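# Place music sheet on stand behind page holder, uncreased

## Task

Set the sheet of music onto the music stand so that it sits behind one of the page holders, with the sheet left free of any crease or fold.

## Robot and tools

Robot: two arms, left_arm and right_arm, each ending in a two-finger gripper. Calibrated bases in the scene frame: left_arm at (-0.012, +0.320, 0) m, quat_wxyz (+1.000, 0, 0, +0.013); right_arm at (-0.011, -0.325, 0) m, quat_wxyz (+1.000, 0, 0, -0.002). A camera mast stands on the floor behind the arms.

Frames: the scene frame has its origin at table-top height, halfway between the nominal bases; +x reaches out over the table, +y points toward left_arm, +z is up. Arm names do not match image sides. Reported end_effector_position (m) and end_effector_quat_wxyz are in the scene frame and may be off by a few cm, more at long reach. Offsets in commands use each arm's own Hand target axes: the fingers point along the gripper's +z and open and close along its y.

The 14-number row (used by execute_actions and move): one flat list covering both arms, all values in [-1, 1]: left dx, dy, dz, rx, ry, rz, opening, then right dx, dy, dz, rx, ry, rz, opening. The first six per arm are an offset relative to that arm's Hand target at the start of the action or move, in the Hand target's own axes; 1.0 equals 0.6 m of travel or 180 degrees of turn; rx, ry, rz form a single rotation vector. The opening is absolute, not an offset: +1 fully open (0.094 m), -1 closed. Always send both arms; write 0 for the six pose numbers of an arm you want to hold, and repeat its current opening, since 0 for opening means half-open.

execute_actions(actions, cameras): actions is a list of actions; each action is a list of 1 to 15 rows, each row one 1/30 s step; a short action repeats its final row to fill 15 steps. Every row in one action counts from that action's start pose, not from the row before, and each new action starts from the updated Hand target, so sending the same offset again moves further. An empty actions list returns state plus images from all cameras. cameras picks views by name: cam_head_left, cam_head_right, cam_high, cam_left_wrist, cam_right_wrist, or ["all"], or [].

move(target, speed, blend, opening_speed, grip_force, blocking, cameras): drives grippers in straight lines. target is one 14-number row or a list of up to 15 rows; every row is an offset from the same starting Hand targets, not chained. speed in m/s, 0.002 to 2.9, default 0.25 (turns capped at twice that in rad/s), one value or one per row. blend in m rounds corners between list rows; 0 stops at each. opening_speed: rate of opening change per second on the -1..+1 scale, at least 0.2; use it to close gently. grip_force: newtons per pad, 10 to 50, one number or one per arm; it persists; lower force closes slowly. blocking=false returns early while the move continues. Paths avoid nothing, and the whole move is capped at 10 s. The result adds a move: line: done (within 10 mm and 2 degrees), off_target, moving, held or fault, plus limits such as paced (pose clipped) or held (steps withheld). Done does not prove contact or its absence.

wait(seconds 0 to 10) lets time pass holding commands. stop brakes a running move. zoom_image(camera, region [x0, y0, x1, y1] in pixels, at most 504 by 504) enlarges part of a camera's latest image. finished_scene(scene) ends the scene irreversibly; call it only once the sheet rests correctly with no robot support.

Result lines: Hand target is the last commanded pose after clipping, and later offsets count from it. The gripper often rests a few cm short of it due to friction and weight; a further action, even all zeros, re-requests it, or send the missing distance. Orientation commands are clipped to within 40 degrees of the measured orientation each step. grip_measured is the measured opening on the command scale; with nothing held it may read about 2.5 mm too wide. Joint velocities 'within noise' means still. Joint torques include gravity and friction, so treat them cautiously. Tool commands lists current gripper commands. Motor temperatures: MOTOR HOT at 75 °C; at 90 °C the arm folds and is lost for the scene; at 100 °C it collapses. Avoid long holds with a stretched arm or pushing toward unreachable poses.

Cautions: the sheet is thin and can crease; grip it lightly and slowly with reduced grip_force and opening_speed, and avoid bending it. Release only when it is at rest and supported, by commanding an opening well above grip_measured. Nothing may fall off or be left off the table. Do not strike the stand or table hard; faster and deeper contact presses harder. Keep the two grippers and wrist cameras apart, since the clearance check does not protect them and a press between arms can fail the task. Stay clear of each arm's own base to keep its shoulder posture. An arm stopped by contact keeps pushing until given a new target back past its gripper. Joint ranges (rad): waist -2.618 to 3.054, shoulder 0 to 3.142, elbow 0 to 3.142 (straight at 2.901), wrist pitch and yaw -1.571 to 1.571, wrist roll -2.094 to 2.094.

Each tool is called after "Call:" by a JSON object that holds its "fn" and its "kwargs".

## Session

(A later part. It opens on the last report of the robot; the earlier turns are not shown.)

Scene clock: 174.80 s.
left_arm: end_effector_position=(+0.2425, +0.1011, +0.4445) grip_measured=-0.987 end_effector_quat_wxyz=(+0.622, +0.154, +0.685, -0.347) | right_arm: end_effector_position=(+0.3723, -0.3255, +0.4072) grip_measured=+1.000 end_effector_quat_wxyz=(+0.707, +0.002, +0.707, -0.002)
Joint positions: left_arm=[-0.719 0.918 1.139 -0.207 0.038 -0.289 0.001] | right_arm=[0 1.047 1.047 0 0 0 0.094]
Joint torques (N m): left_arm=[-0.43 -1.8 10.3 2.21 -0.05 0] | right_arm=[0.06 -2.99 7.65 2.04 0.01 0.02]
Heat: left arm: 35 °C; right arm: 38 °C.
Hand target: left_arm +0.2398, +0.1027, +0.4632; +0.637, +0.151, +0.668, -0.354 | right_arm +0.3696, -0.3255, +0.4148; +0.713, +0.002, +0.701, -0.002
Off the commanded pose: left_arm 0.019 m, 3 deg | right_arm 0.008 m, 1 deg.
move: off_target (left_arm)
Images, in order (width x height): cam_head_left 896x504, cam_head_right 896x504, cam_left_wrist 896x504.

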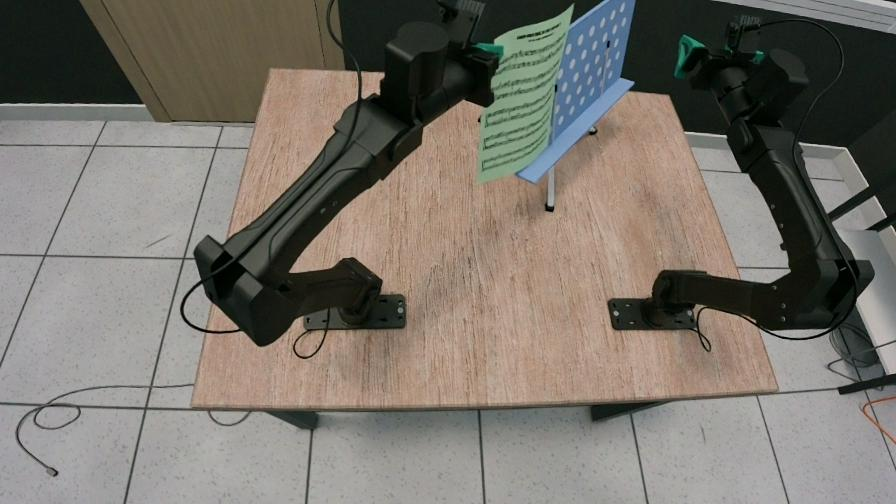

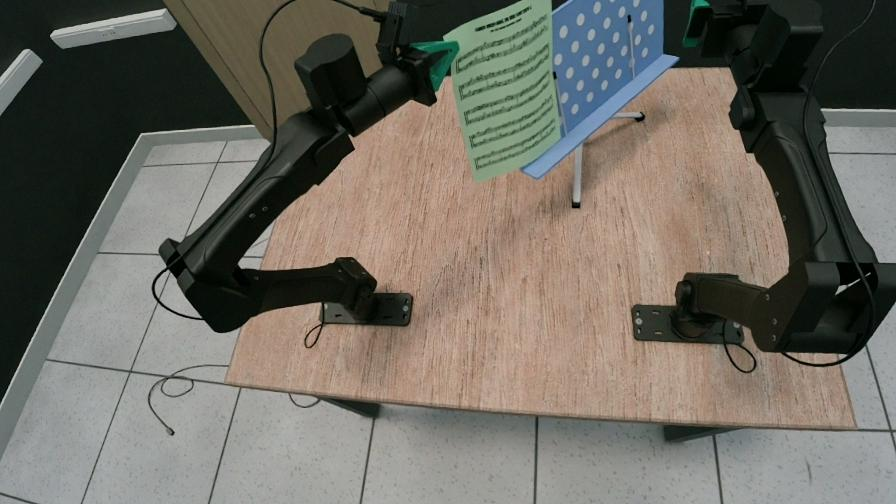

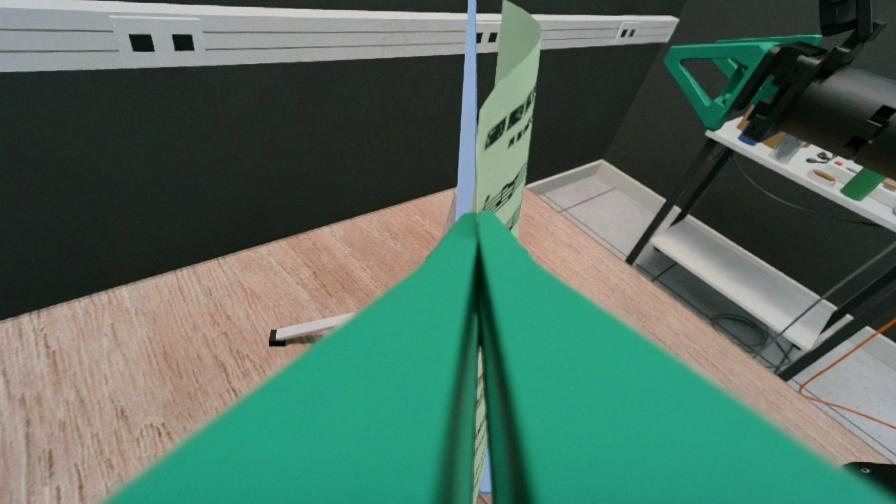

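Call:
{"fn": "zoom_image", "kwargs": {"camera": "cam_head_left", "region": [535, 60, 585, 150]}}

Call:
{"fn": "zoom_image", "kwargs": {"camera": "cam_head_right", "region": [535, 50, 585, 150]}}

Call:
{"fn": "zoom_image", "kwargs": {"camera": "cam_head_right", "region": [530, 0, 590, 80]}}

Call:
{"fn": "wait", "kwargs": {"seconds": 0, "cameras": ["all"]}}

Call:
{"fn": "zoom_image", "kwargs": {"camera": "cam_right_wrist", "region": [0, 0, 504, 504]}}

Call:
{"fn": "zoom_image", "kwargs": {"camera": "cam_high", "region": [270, 130, 530, 290]}}

Scaled by 5.600.

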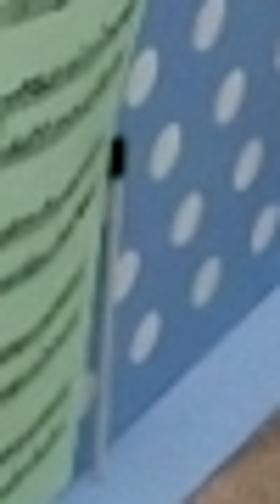

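Scaled by 5.040.

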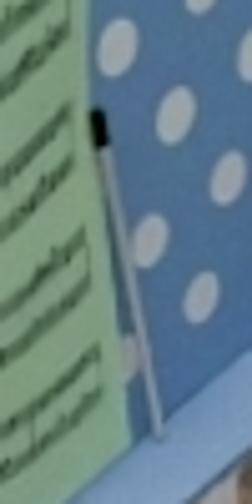

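Scaled by 6.300.

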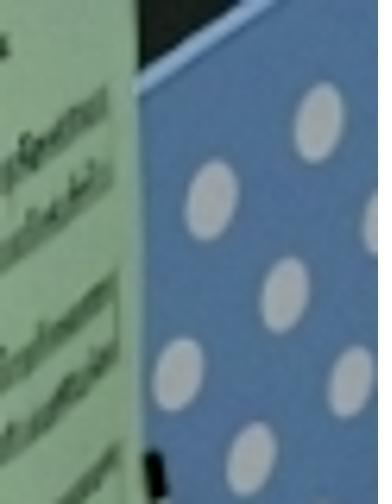

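Scene clock: 186.57 s.
left_arm: end_effector_position=(+0.2425, +0.1011, +0.4445) grip_measured=-0.987 end_effector_quat_wxyz=(+0.622, +0.154, +0.685, -0.347) | right_arm: end_effector_position=(+0.3723, -0.3255, +0.4072) grip_measured=+1.000 end_effector_quat_wxyz=(+0.707, +0.002, +0.707, -0.002)
Joint positions: left_arm=[-0.719 0.918 1.139 -0.207 0.038 -0.289 0.001] | right_arm=[0 1.047 1.047 0 0 0 0.094]
Joint torques (N m): left_arm=[-0.58 -1.77 10.24 2.18 -0.04 0.03] | right_arm=[0.05 -3 7.68 2.03 0.02 0.02]
Heat: left arm: 35 °C; right arm: 38 °C.
Hand target: left_arm +0.2398, +0.1027, +0.4632; +0.637, +0.151, +0.668, -0.354 | right_arm +0.3696, -0.3255, +0.4148; +0.713, +0.002, +0.701, -0.002
Tool commands: left_gripper/opening=-1.0 right_gripper/opening=+1.0
Off the commanded pose: left_arm 0.019 m, 3 deg | right_arm 0.008 m, 1 deg.

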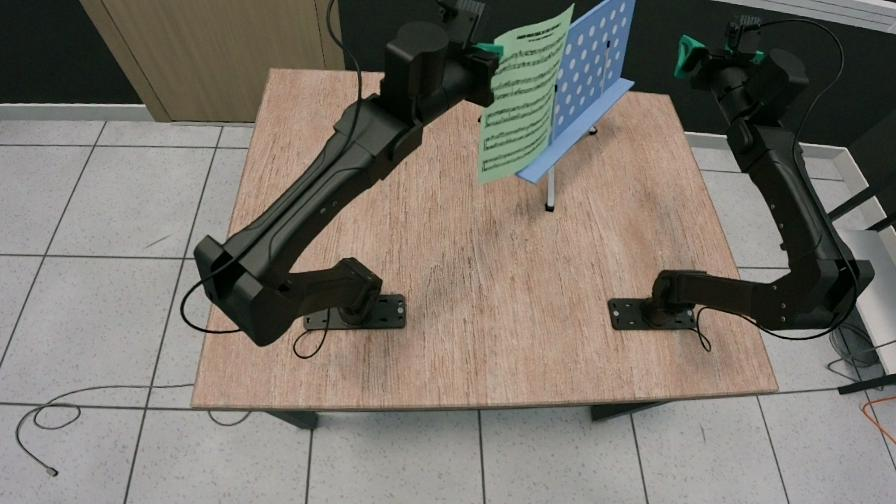

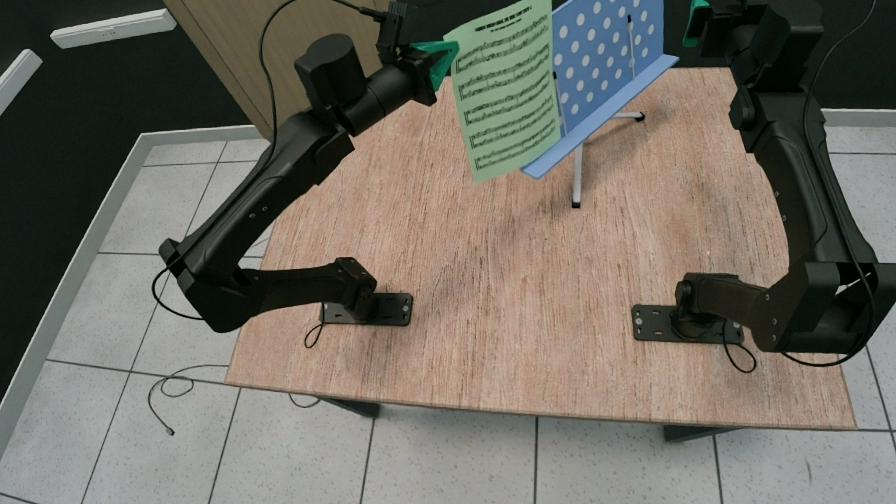

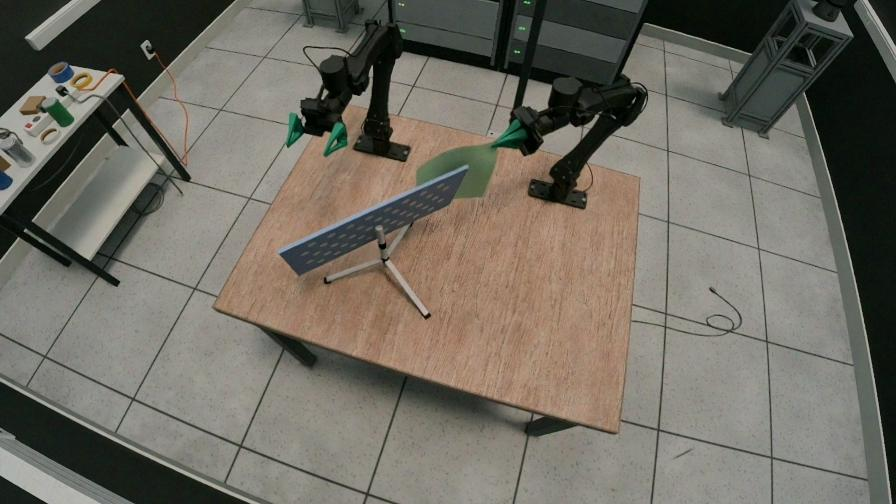

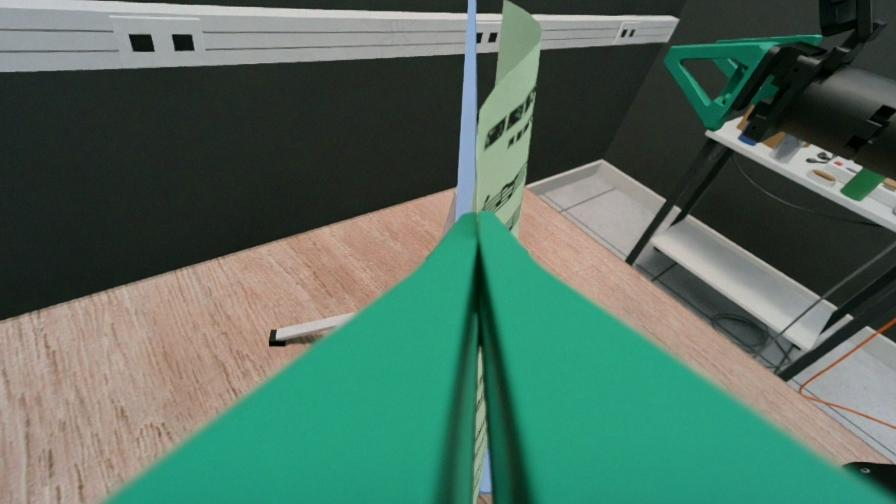

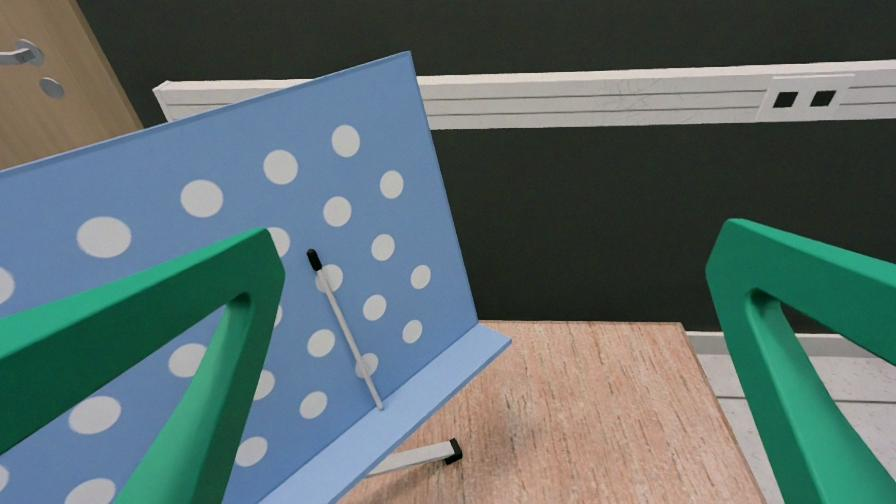

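Scaled by 1.000.

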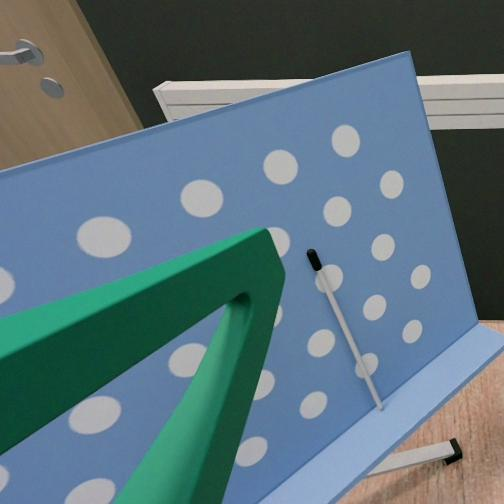

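Scaled by 1.938.

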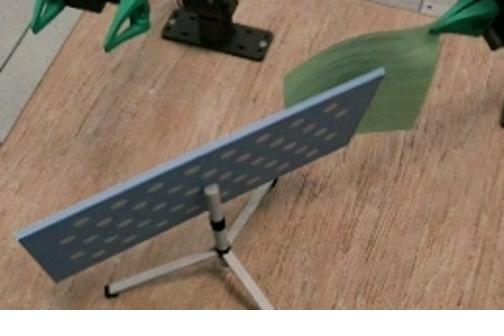

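Call:
{"fn": "move", "kwargs": {"target": [-0.0045, -0.01, -0.0715, -0.0222, 0, 0, -1, 0, 0, 0, 0, 0, 0, 1], "speed": 0.1, "cameras": ["cam_head_left", "cam_head_right", "cam_left_wrist", "cam_high"]}}

Call:
{"fn": "zoom_image", "kwargs": {"camera": "cam_head_left", "region": [470, 0, 630, 190]}}

Call:
{"fn": "zoom_image", "kwargs": {"camera": "cam_head_right", "region": [410, 0, 600, 210]}}

Call:
{"fn": "zoom_image", "kwargs": {"camera": "cam_left_wrist", "region": [430, 0, 530, 240]}}

Call:
{"fn": "zoom_image", "kwargs": {"camera": "cam_high", "region": [370, 130, 530, 240]}}

Scene clock: 207.43 s.
left_arm: end_effector_position=(+0.2087, +0.1239, +0.4548) grip_measured=-0.987 end_effector_quat_wxyz=(+0.635, +0.129, +0.687, -0.329) | right_arm: end_effector_position=(+0.3723, -0.3255, +0.4072) grip_measured=+1.000 end_effector_quat_wxyz=(+0.707, +0.002, +0.707, -0.002)
Joint positions: left_arm=[-0.856 0.801 1.152 -0.327 -0.165 -0.289 0.001] | right_arm=[0 1.047 1.047 0 0 0 0.094]
Joint torques (N m): left_arm=[-0.72 -1.09 9.13 1.86 -0.12 0.04] | right_arm=[0.09 -3.02 7.68 2.03 0.01 0.02]
Heat: left arm: 36 °C; right arm: 39 °C.
Hand target: left_arm +0.2043, +0.1276, +0.4647; +0.641, +0.129, +0.680, -0.330 | right_arm +0.3696, -0.3255, +0.4148; +0.713, +0.002, +0.701, -0.002
Off the commanded pose: left_arm 0.012 m, 1 deg | right_arm 0.008 m, 1 deg.
move: off_target (left_arm)
Images, in order (width x height): cam_head_left 896x504, cam_head_right 896x504, cam_high 896x504, cam_left_wrist 896x504.

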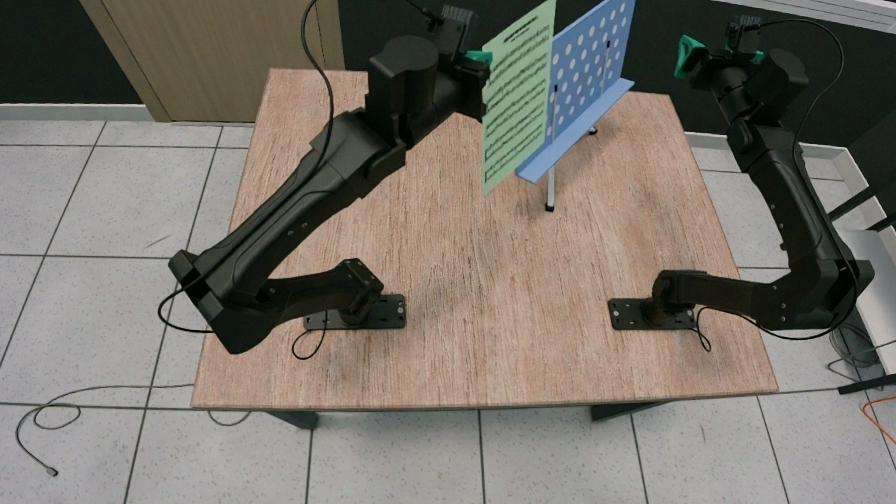

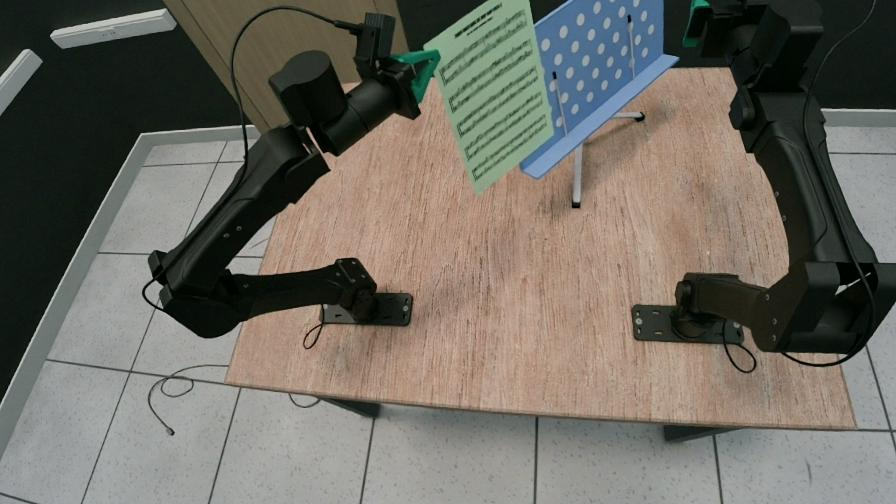

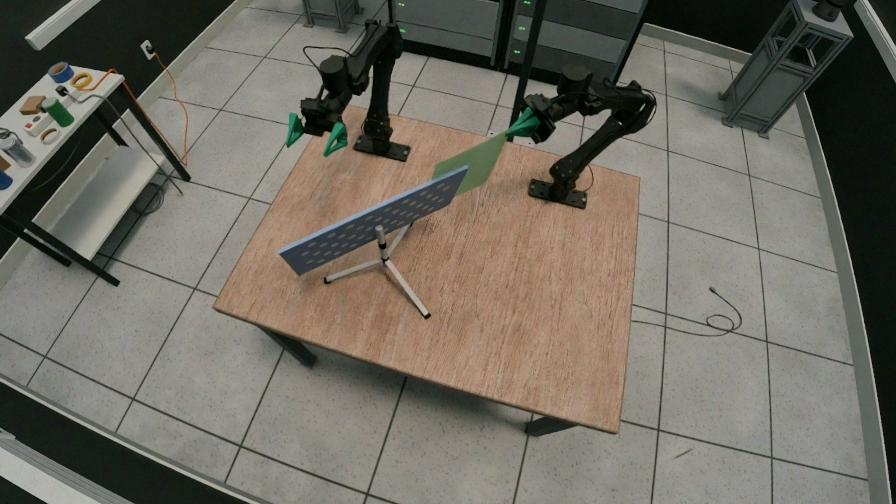

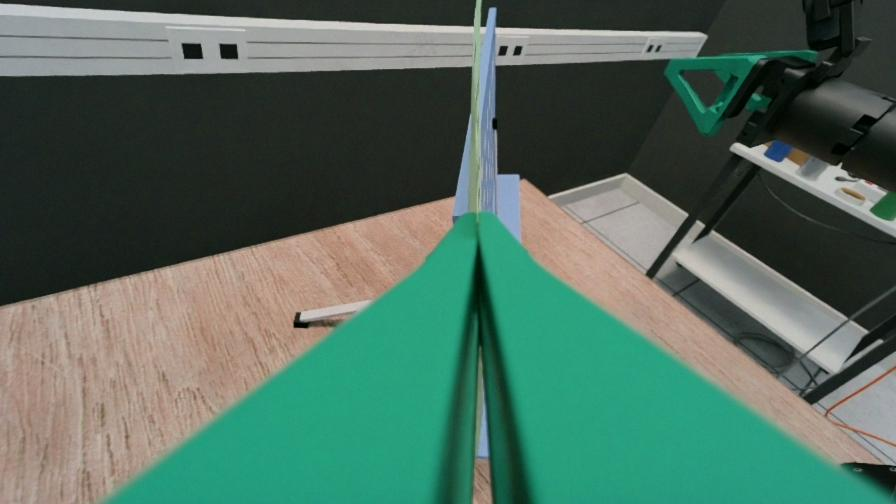

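Scaled by 2.653.

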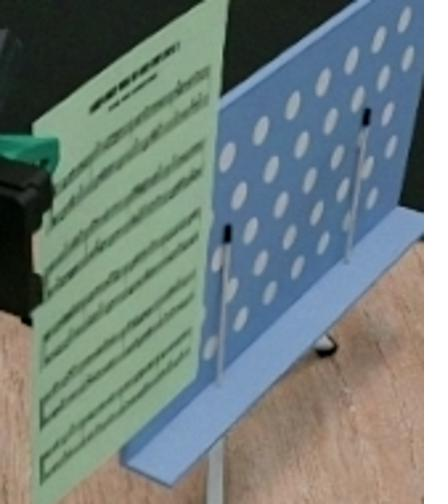

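Scaled by 2.400.

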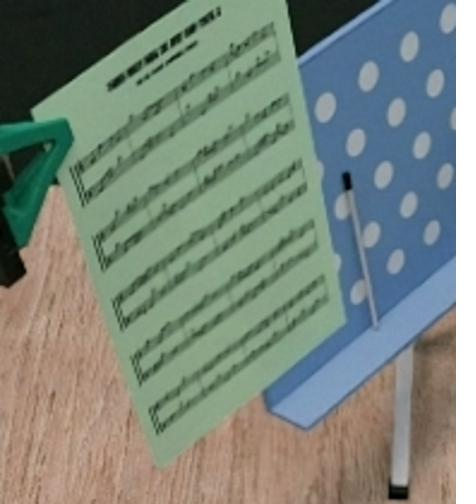

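Scaled by 2.100.

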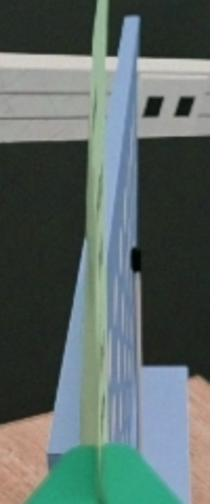

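Scaled by 3.150.

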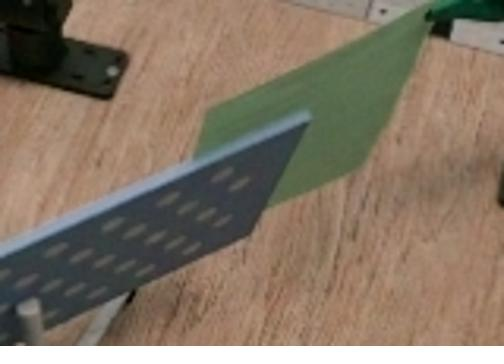

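Call:
{"fn": "move", "kwargs": {"target": [0.0042, 0.0006, 0.0667, 0, 0, 0, -1, 0, 0, 0, 0, 0, 0, 1], "speed": 0.08, "cameras": ["cam_head_left", "cam_head_right", "cam_left_wrist", "cam_high"]}}

Call:
{"fn": "zoom_image", "kwargs": {"camera": "cam_head_left", "region": [470, 0, 630, 190]}}

Call:
{"fn": "zoom_image", "kwargs": {"camera": "cam_head_right", "region": [410, 0, 600, 210]}}

Call:
{"fn": "zoom_image", "kwargs": {"camera": "cam_left_wrist", "region": [430, 0, 530, 240]}}

Call:
{"fn": "zoom_image", "kwargs": {"camera": "cam_high", "region": [370, 130, 530, 240]}}

Scene clock: 225.40 s.
left_arm: end_effector_position=(+0.2367, +0.0995, +0.4454) grip_measured=-0.987 end_effector_quat_wxyz=(+0.627, +0.132, +0.696, -0.323) | right_arm: end_effector_position=(+0.3723, -0.3255, +0.4072) grip_measured=+1.000 end_effector_quat_wxyz=(+0.707, +0.002, +0.707, -0.002)
Joint positions: left_arm=[-0.831 0.919 1.166 -0.251 -0.141 -0.289 0.001] | right_arm=[0 1.047 1.047 0 0 0 0.094]
Joint torques (N m): left_arm=[0.87 -1.77 9.94 2.17 0.12 0.1] | right_arm=[0.03 -3 7.68 2.03 0.02 0.02]
Heat: left arm: 36 °C; right arm: 39 °C.
Hand target: left_arm +0.2357, +0.1027, +0.4640; +0.641, +0.129, +0.680, -0.331 | right_arm +0.3696, -0.3255, +0.4148; +0.713, +0.002, +0.701, -0.002
Off the commanded pose: left_arm 0.019 m, 3 deg | right_arm 0.008 m, 1 deg.
move: off_target (left_arm)
Images, in order (width x height): cam_head_left 896x504, cam_head_right 896x504, cam_high 896x504, cam_left_wrist 896x504.

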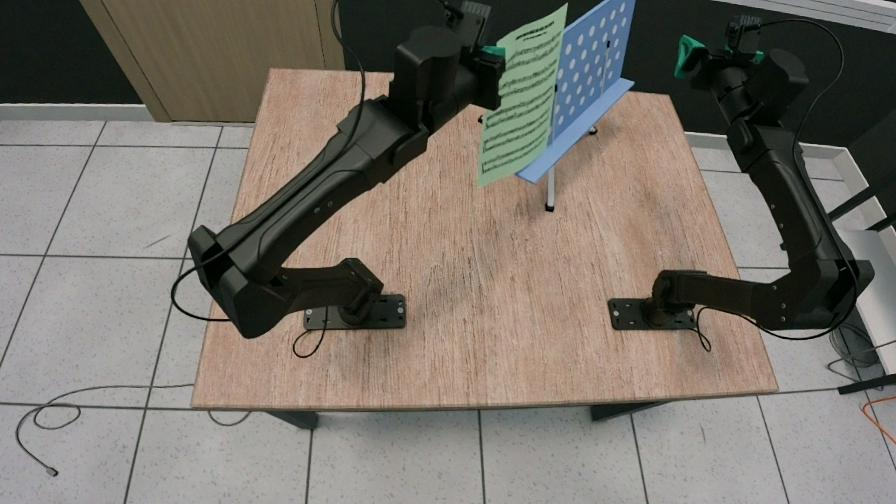

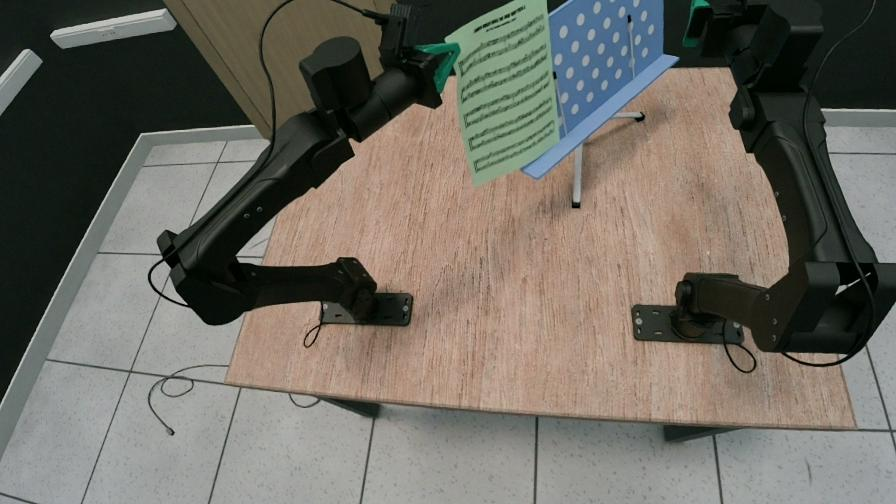

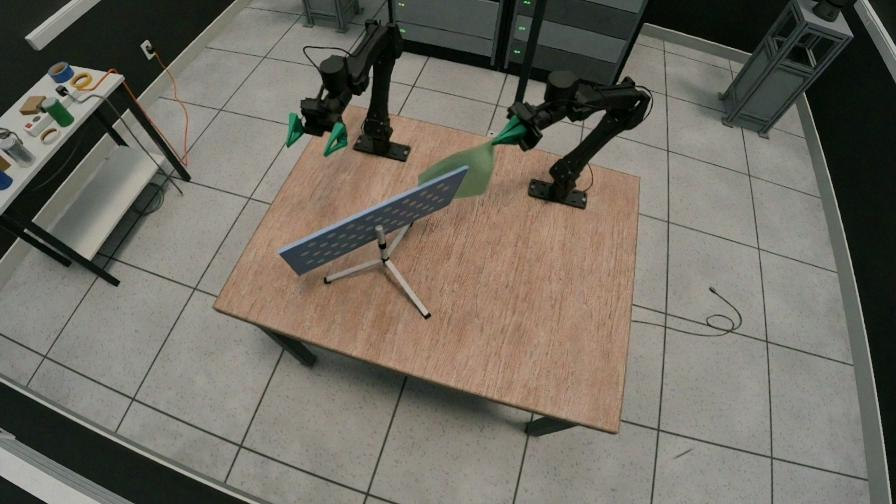

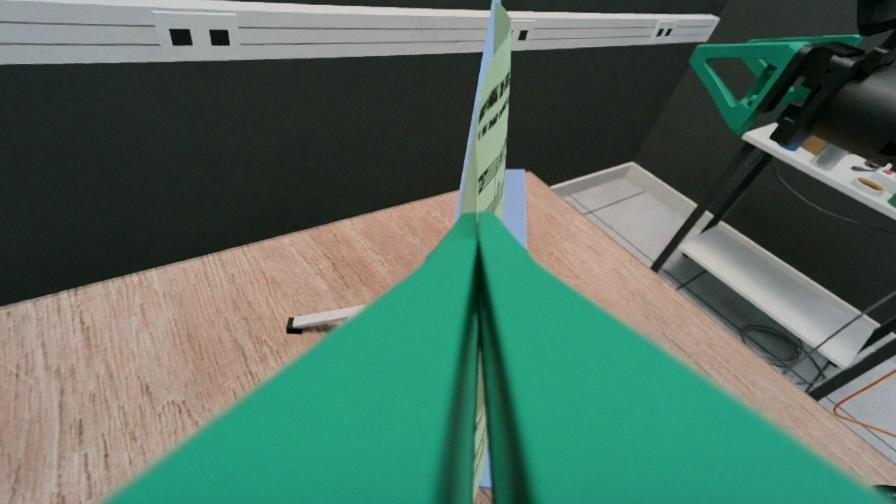

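Scaled by 2.653.

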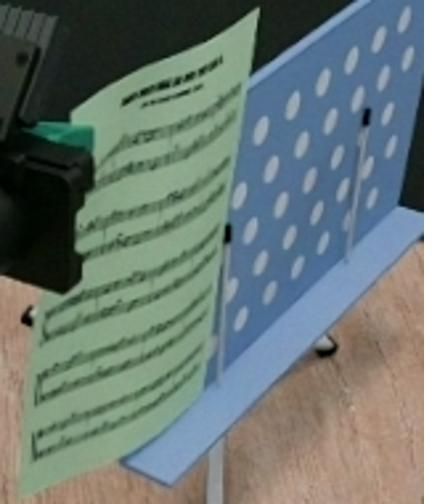

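Scaled by 2.400.

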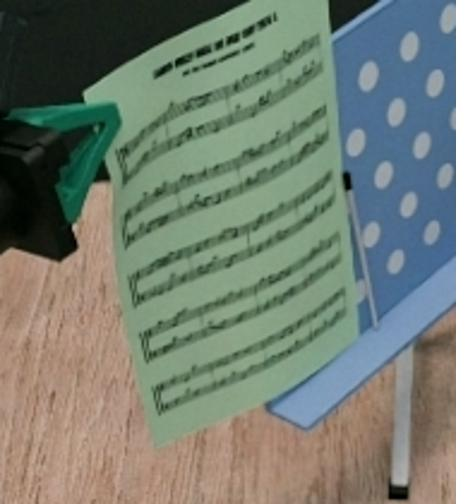

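Scaled by 2.100.

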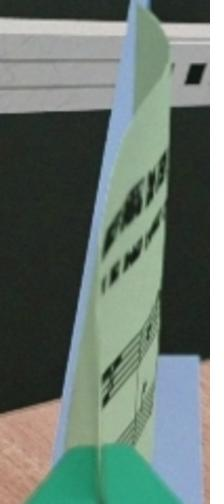

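Scaled by 3.150.

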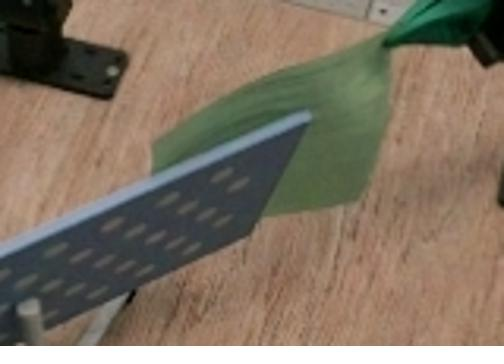

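Call:
{"fn": "zoom_image", "kwargs": {"camera": "cam_head_left", "region": [580, 20, 640, 120]}}

Call:
{"fn": "zoom_image", "kwargs": {"camera": "cam_head_right", "region": [600, 0, 670, 110]}}

Call:
{"fn": "wait", "kwargs": {"seconds": 0, "cameras": ["cam_right_wrist", "cam_head_left", "cam_head_right"]}}

Call:
{"fn": "zoom_image", "kwargs": {"camera": "cam_right_wrist", "region": [270, 100, 450, 430]}}

Scaled by 5.040.

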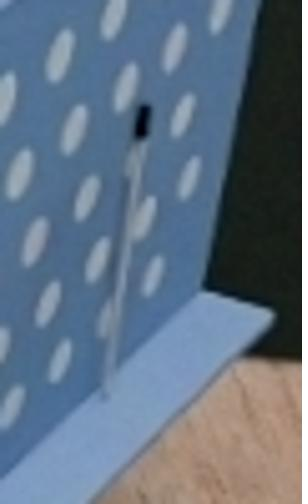

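Scaled by 4.582.

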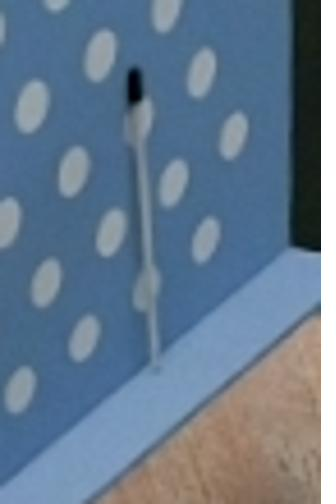

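Scene clock: 236.47 s.
left_arm: end_effector_position=(+0.2367, +0.0995, +0.4454) grip_measured=-0.987 end_effector_quat_wxyz=(+0.627, +0.132, +0.696, -0.323) | right_arm: end_effector_position=(+0.3723, -0.3255, +0.4072) grip_measured=+1.000 end_effector_quat_wxyz=(+0.707, +0.002, +0.707, -0.002)
Joint positions: left_arm=[-0.831 0.919 1.166 -0.251 -0.141 -0.289 0.001] | right_arm=[0 1.047 1.047 0 0 0 0.094]
Joint torques (N m): left_arm=[0.64 -1.8 9.99 2.19 0.11 0.09] | right_arm=[0.05 -3.02 7.71 2.03 0.02 0.02]
Heat: left arm: 36 °C; right arm: 40 °C.
Hand target: left_arm +0.2357, +0.1027, +0.4640; +0.641, +0.129, +0.680, -0.330 | right_arm +0.3696, -0.3255, +0.4148; +0.713, +0.002, +0.701, -0.002
Tool commands: left_gripper/opening=-1.0 right_gripper/opening=+1.0
Off the commanded pose: left_arm 0.019 m, 3 deg | right_arm 0.008 m, 1 deg.
Images, in order (width x height): cam_head_left 896x504, cam_head_right 896x504, cam_right_wrist 896x504.

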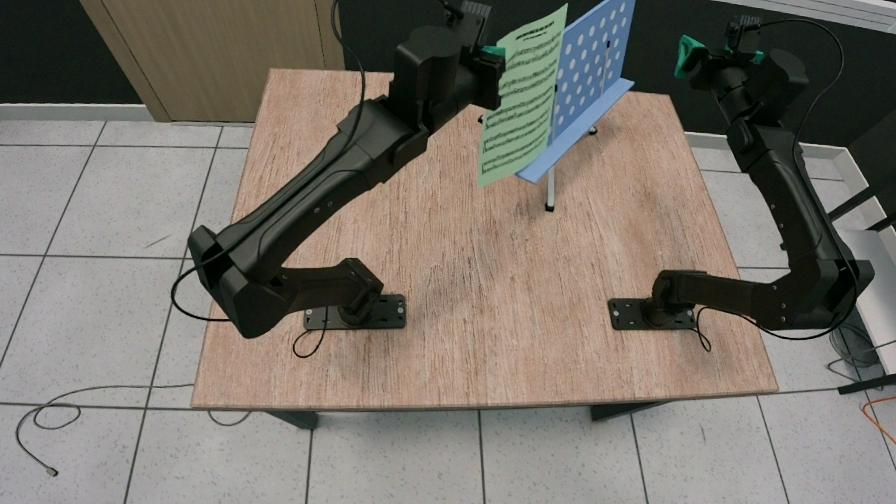

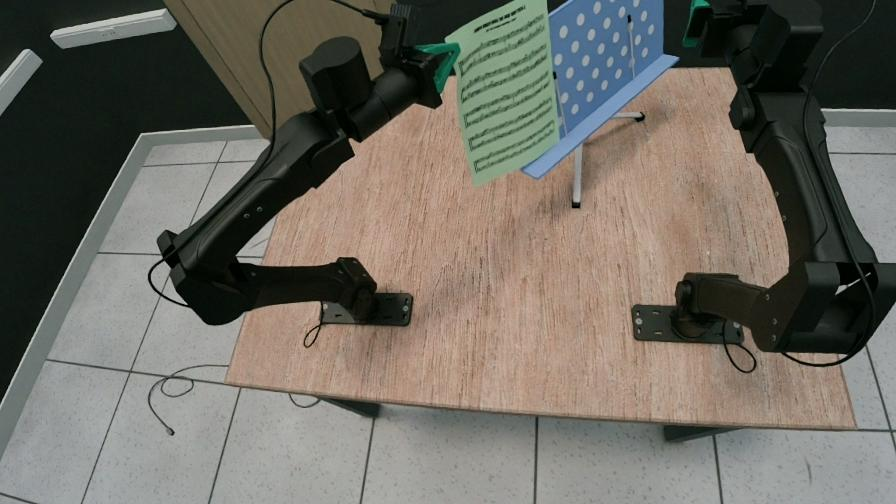

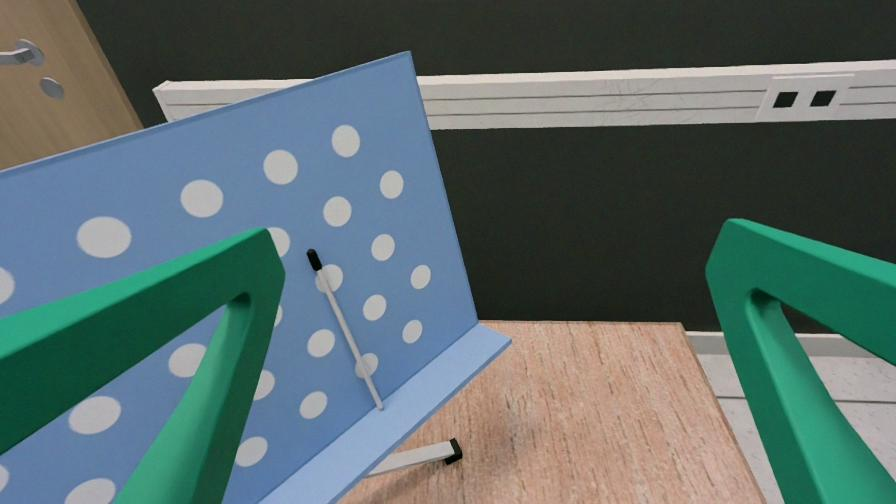

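Scaled by 1.527.

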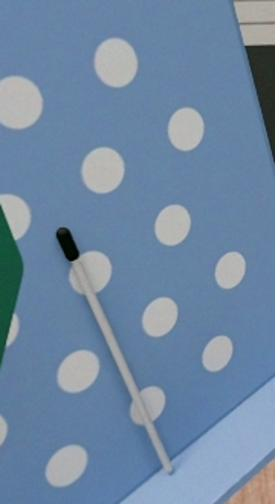

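Call:
{"fn": "zoom_image", "kwargs": {"camera": "cam_head_left", "region": [650, 0, 850, 120]}}

Call:
{"fn": "zoom_image", "kwargs": {"camera": "cam_head_left", "region": [440, 0, 540, 120]}}

Scaled by 2.520.

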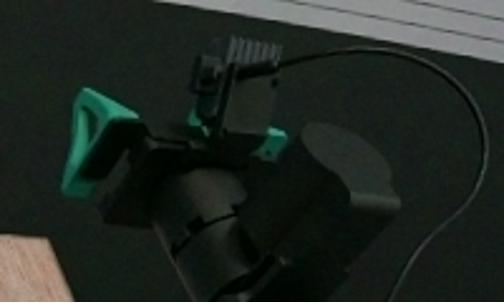

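Scaled by 4.200.

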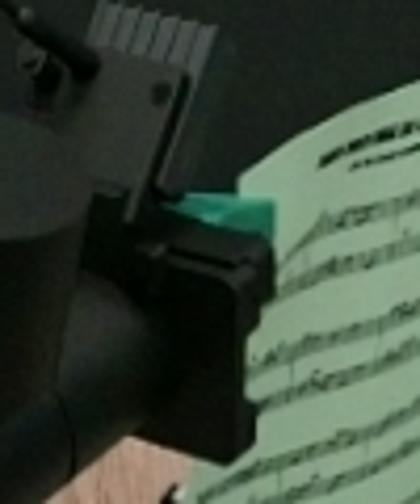

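Call:
{"fn": "zoom_image", "kwargs": {"camera": "cam_head_left", "region": [280, 230, 430, 370]}}

Call:
{"fn": "zoom_image", "kwargs": {"camera": "cam_head_left", "region": [590, 240, 740, 380]}}

Scaled by 3.360.

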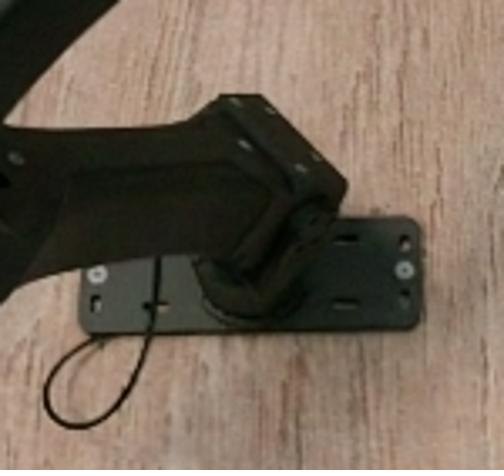

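Scaled by 3.360.

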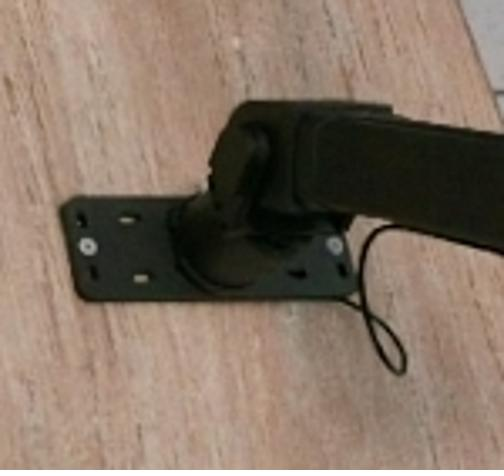

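Call:
{"fn": "move", "kwargs": {"target": [-0.0083, 0, -0.133, 0, 0, 0, -1, 0.1555, 0.331, -0.1527, -0.2638, 0.0915, -0.0357, -0.15], "speed": 0.15, "cameras": ["all"]}}

Call:
{"fn": "zoom_image", "kwargs": {"camera": "cam_right_wrist", "region": [200, 0, 700, 504]}}

Scene clock: 333.90 s.
left_arm: end_effector_position=(+0.1778, +0.1486, +0.4597) grip_measured=-0.987 end_effector_quat_wxyz=(+0.637, +0.128, +0.685, -0.330) | right_arm: end_effector_position=(+0.2837, -0.1297, +0.3318) grip_measured=-0.148 end_effector_quat_wxyz=(+0.562, -0.315, +0.727, +0.236)
Joint positions: left_arm=[-0.938 0.691 1.166 -0.444 -0.248 -0.285 0.001] | right_arm=[0.377 0.988 0.983 -0.279 -0.419 -0.13 0.04]
Joint torques (N m): left_arm=[-0.83 -0.27 7.61 1.83 -0.1 0.06] | right_arm=[0.66 -1.65 5.76 1.82 -0.19 -0.04]
Motor temperatures (°C): left_arm=[19 21 32 38 20 19 20] | right_arm=[20 20 30 41 18 19 18]
Heat: left arm: 38 °C; right arm: 41 °C.
Hand target: left_arm +0.1735, +0.1531, +0.4655; +0.642, +0.129, +0.680, -0.331 | right_arm +0.2807, -0.1265, +0.3199; +0.548, -0.322, +0.733, +0.241
Off the commanded pose: left_arm 0.008 m, 1 deg | right_arm 0.013 m, 2 deg.
move: off_target (right_arm)

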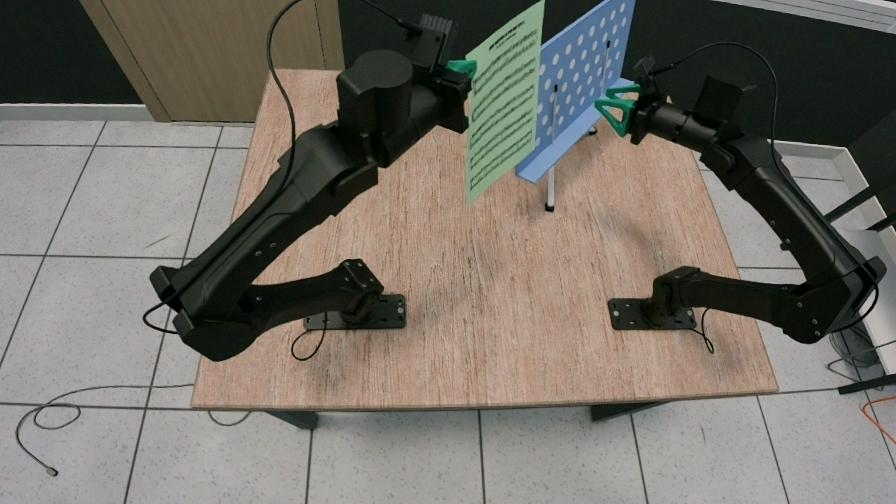

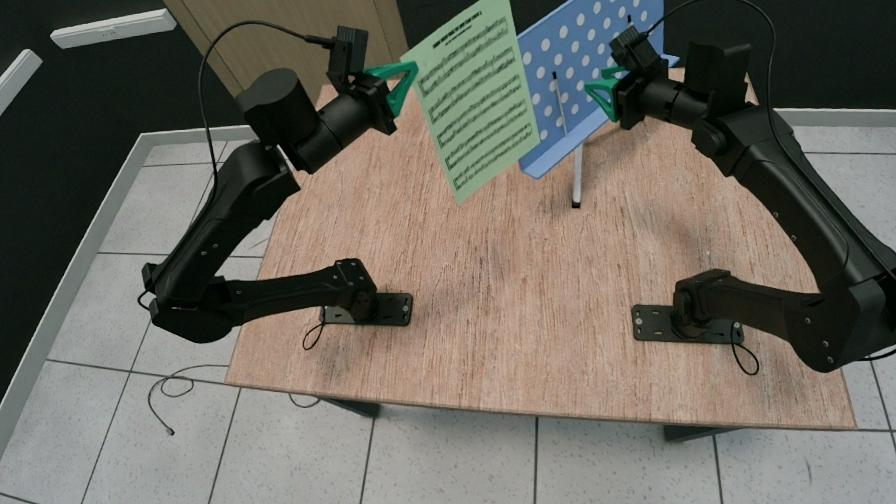

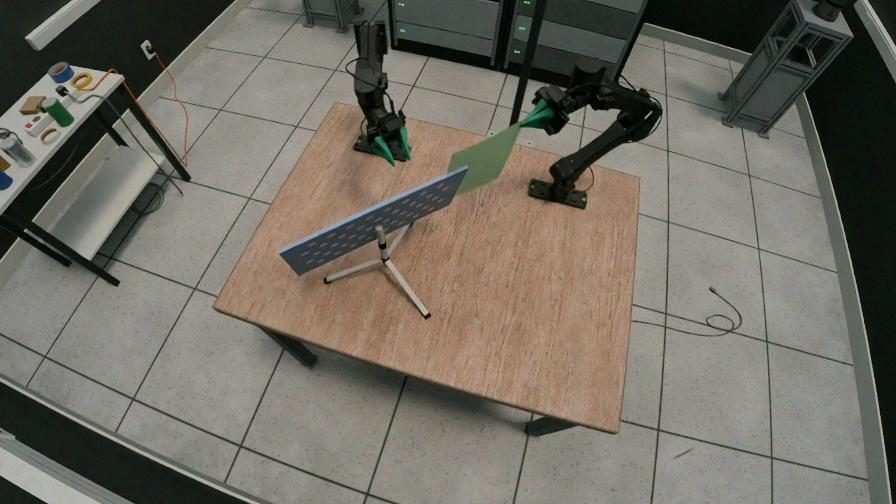

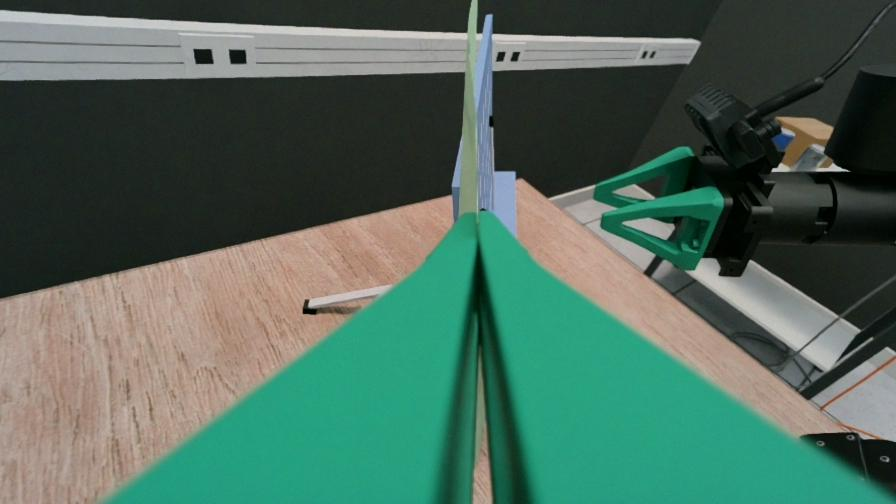

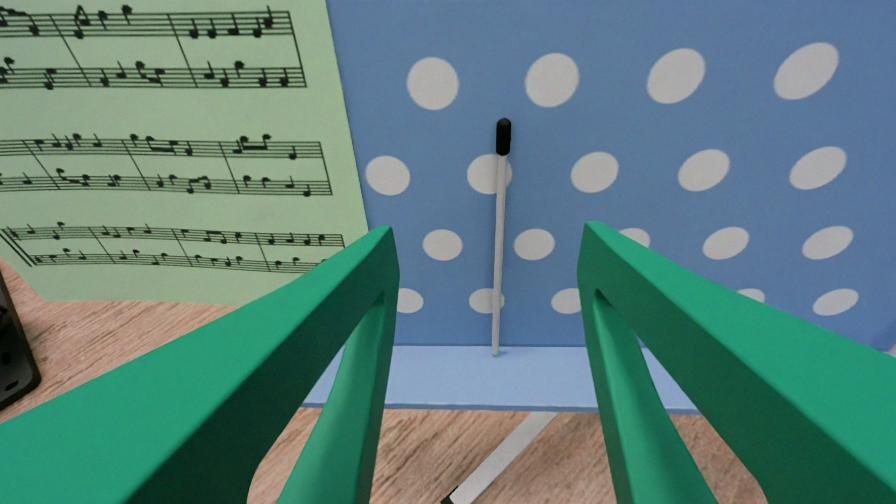

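Scaled by 1.000.

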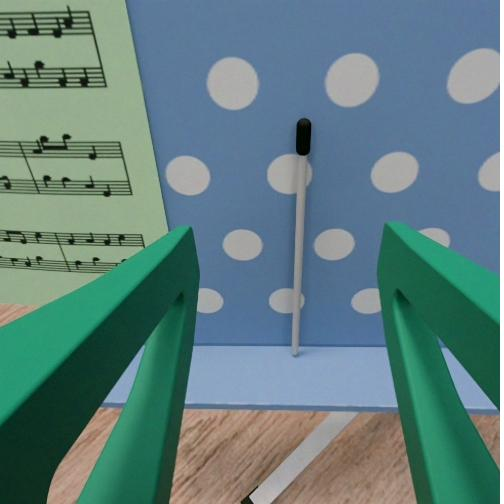

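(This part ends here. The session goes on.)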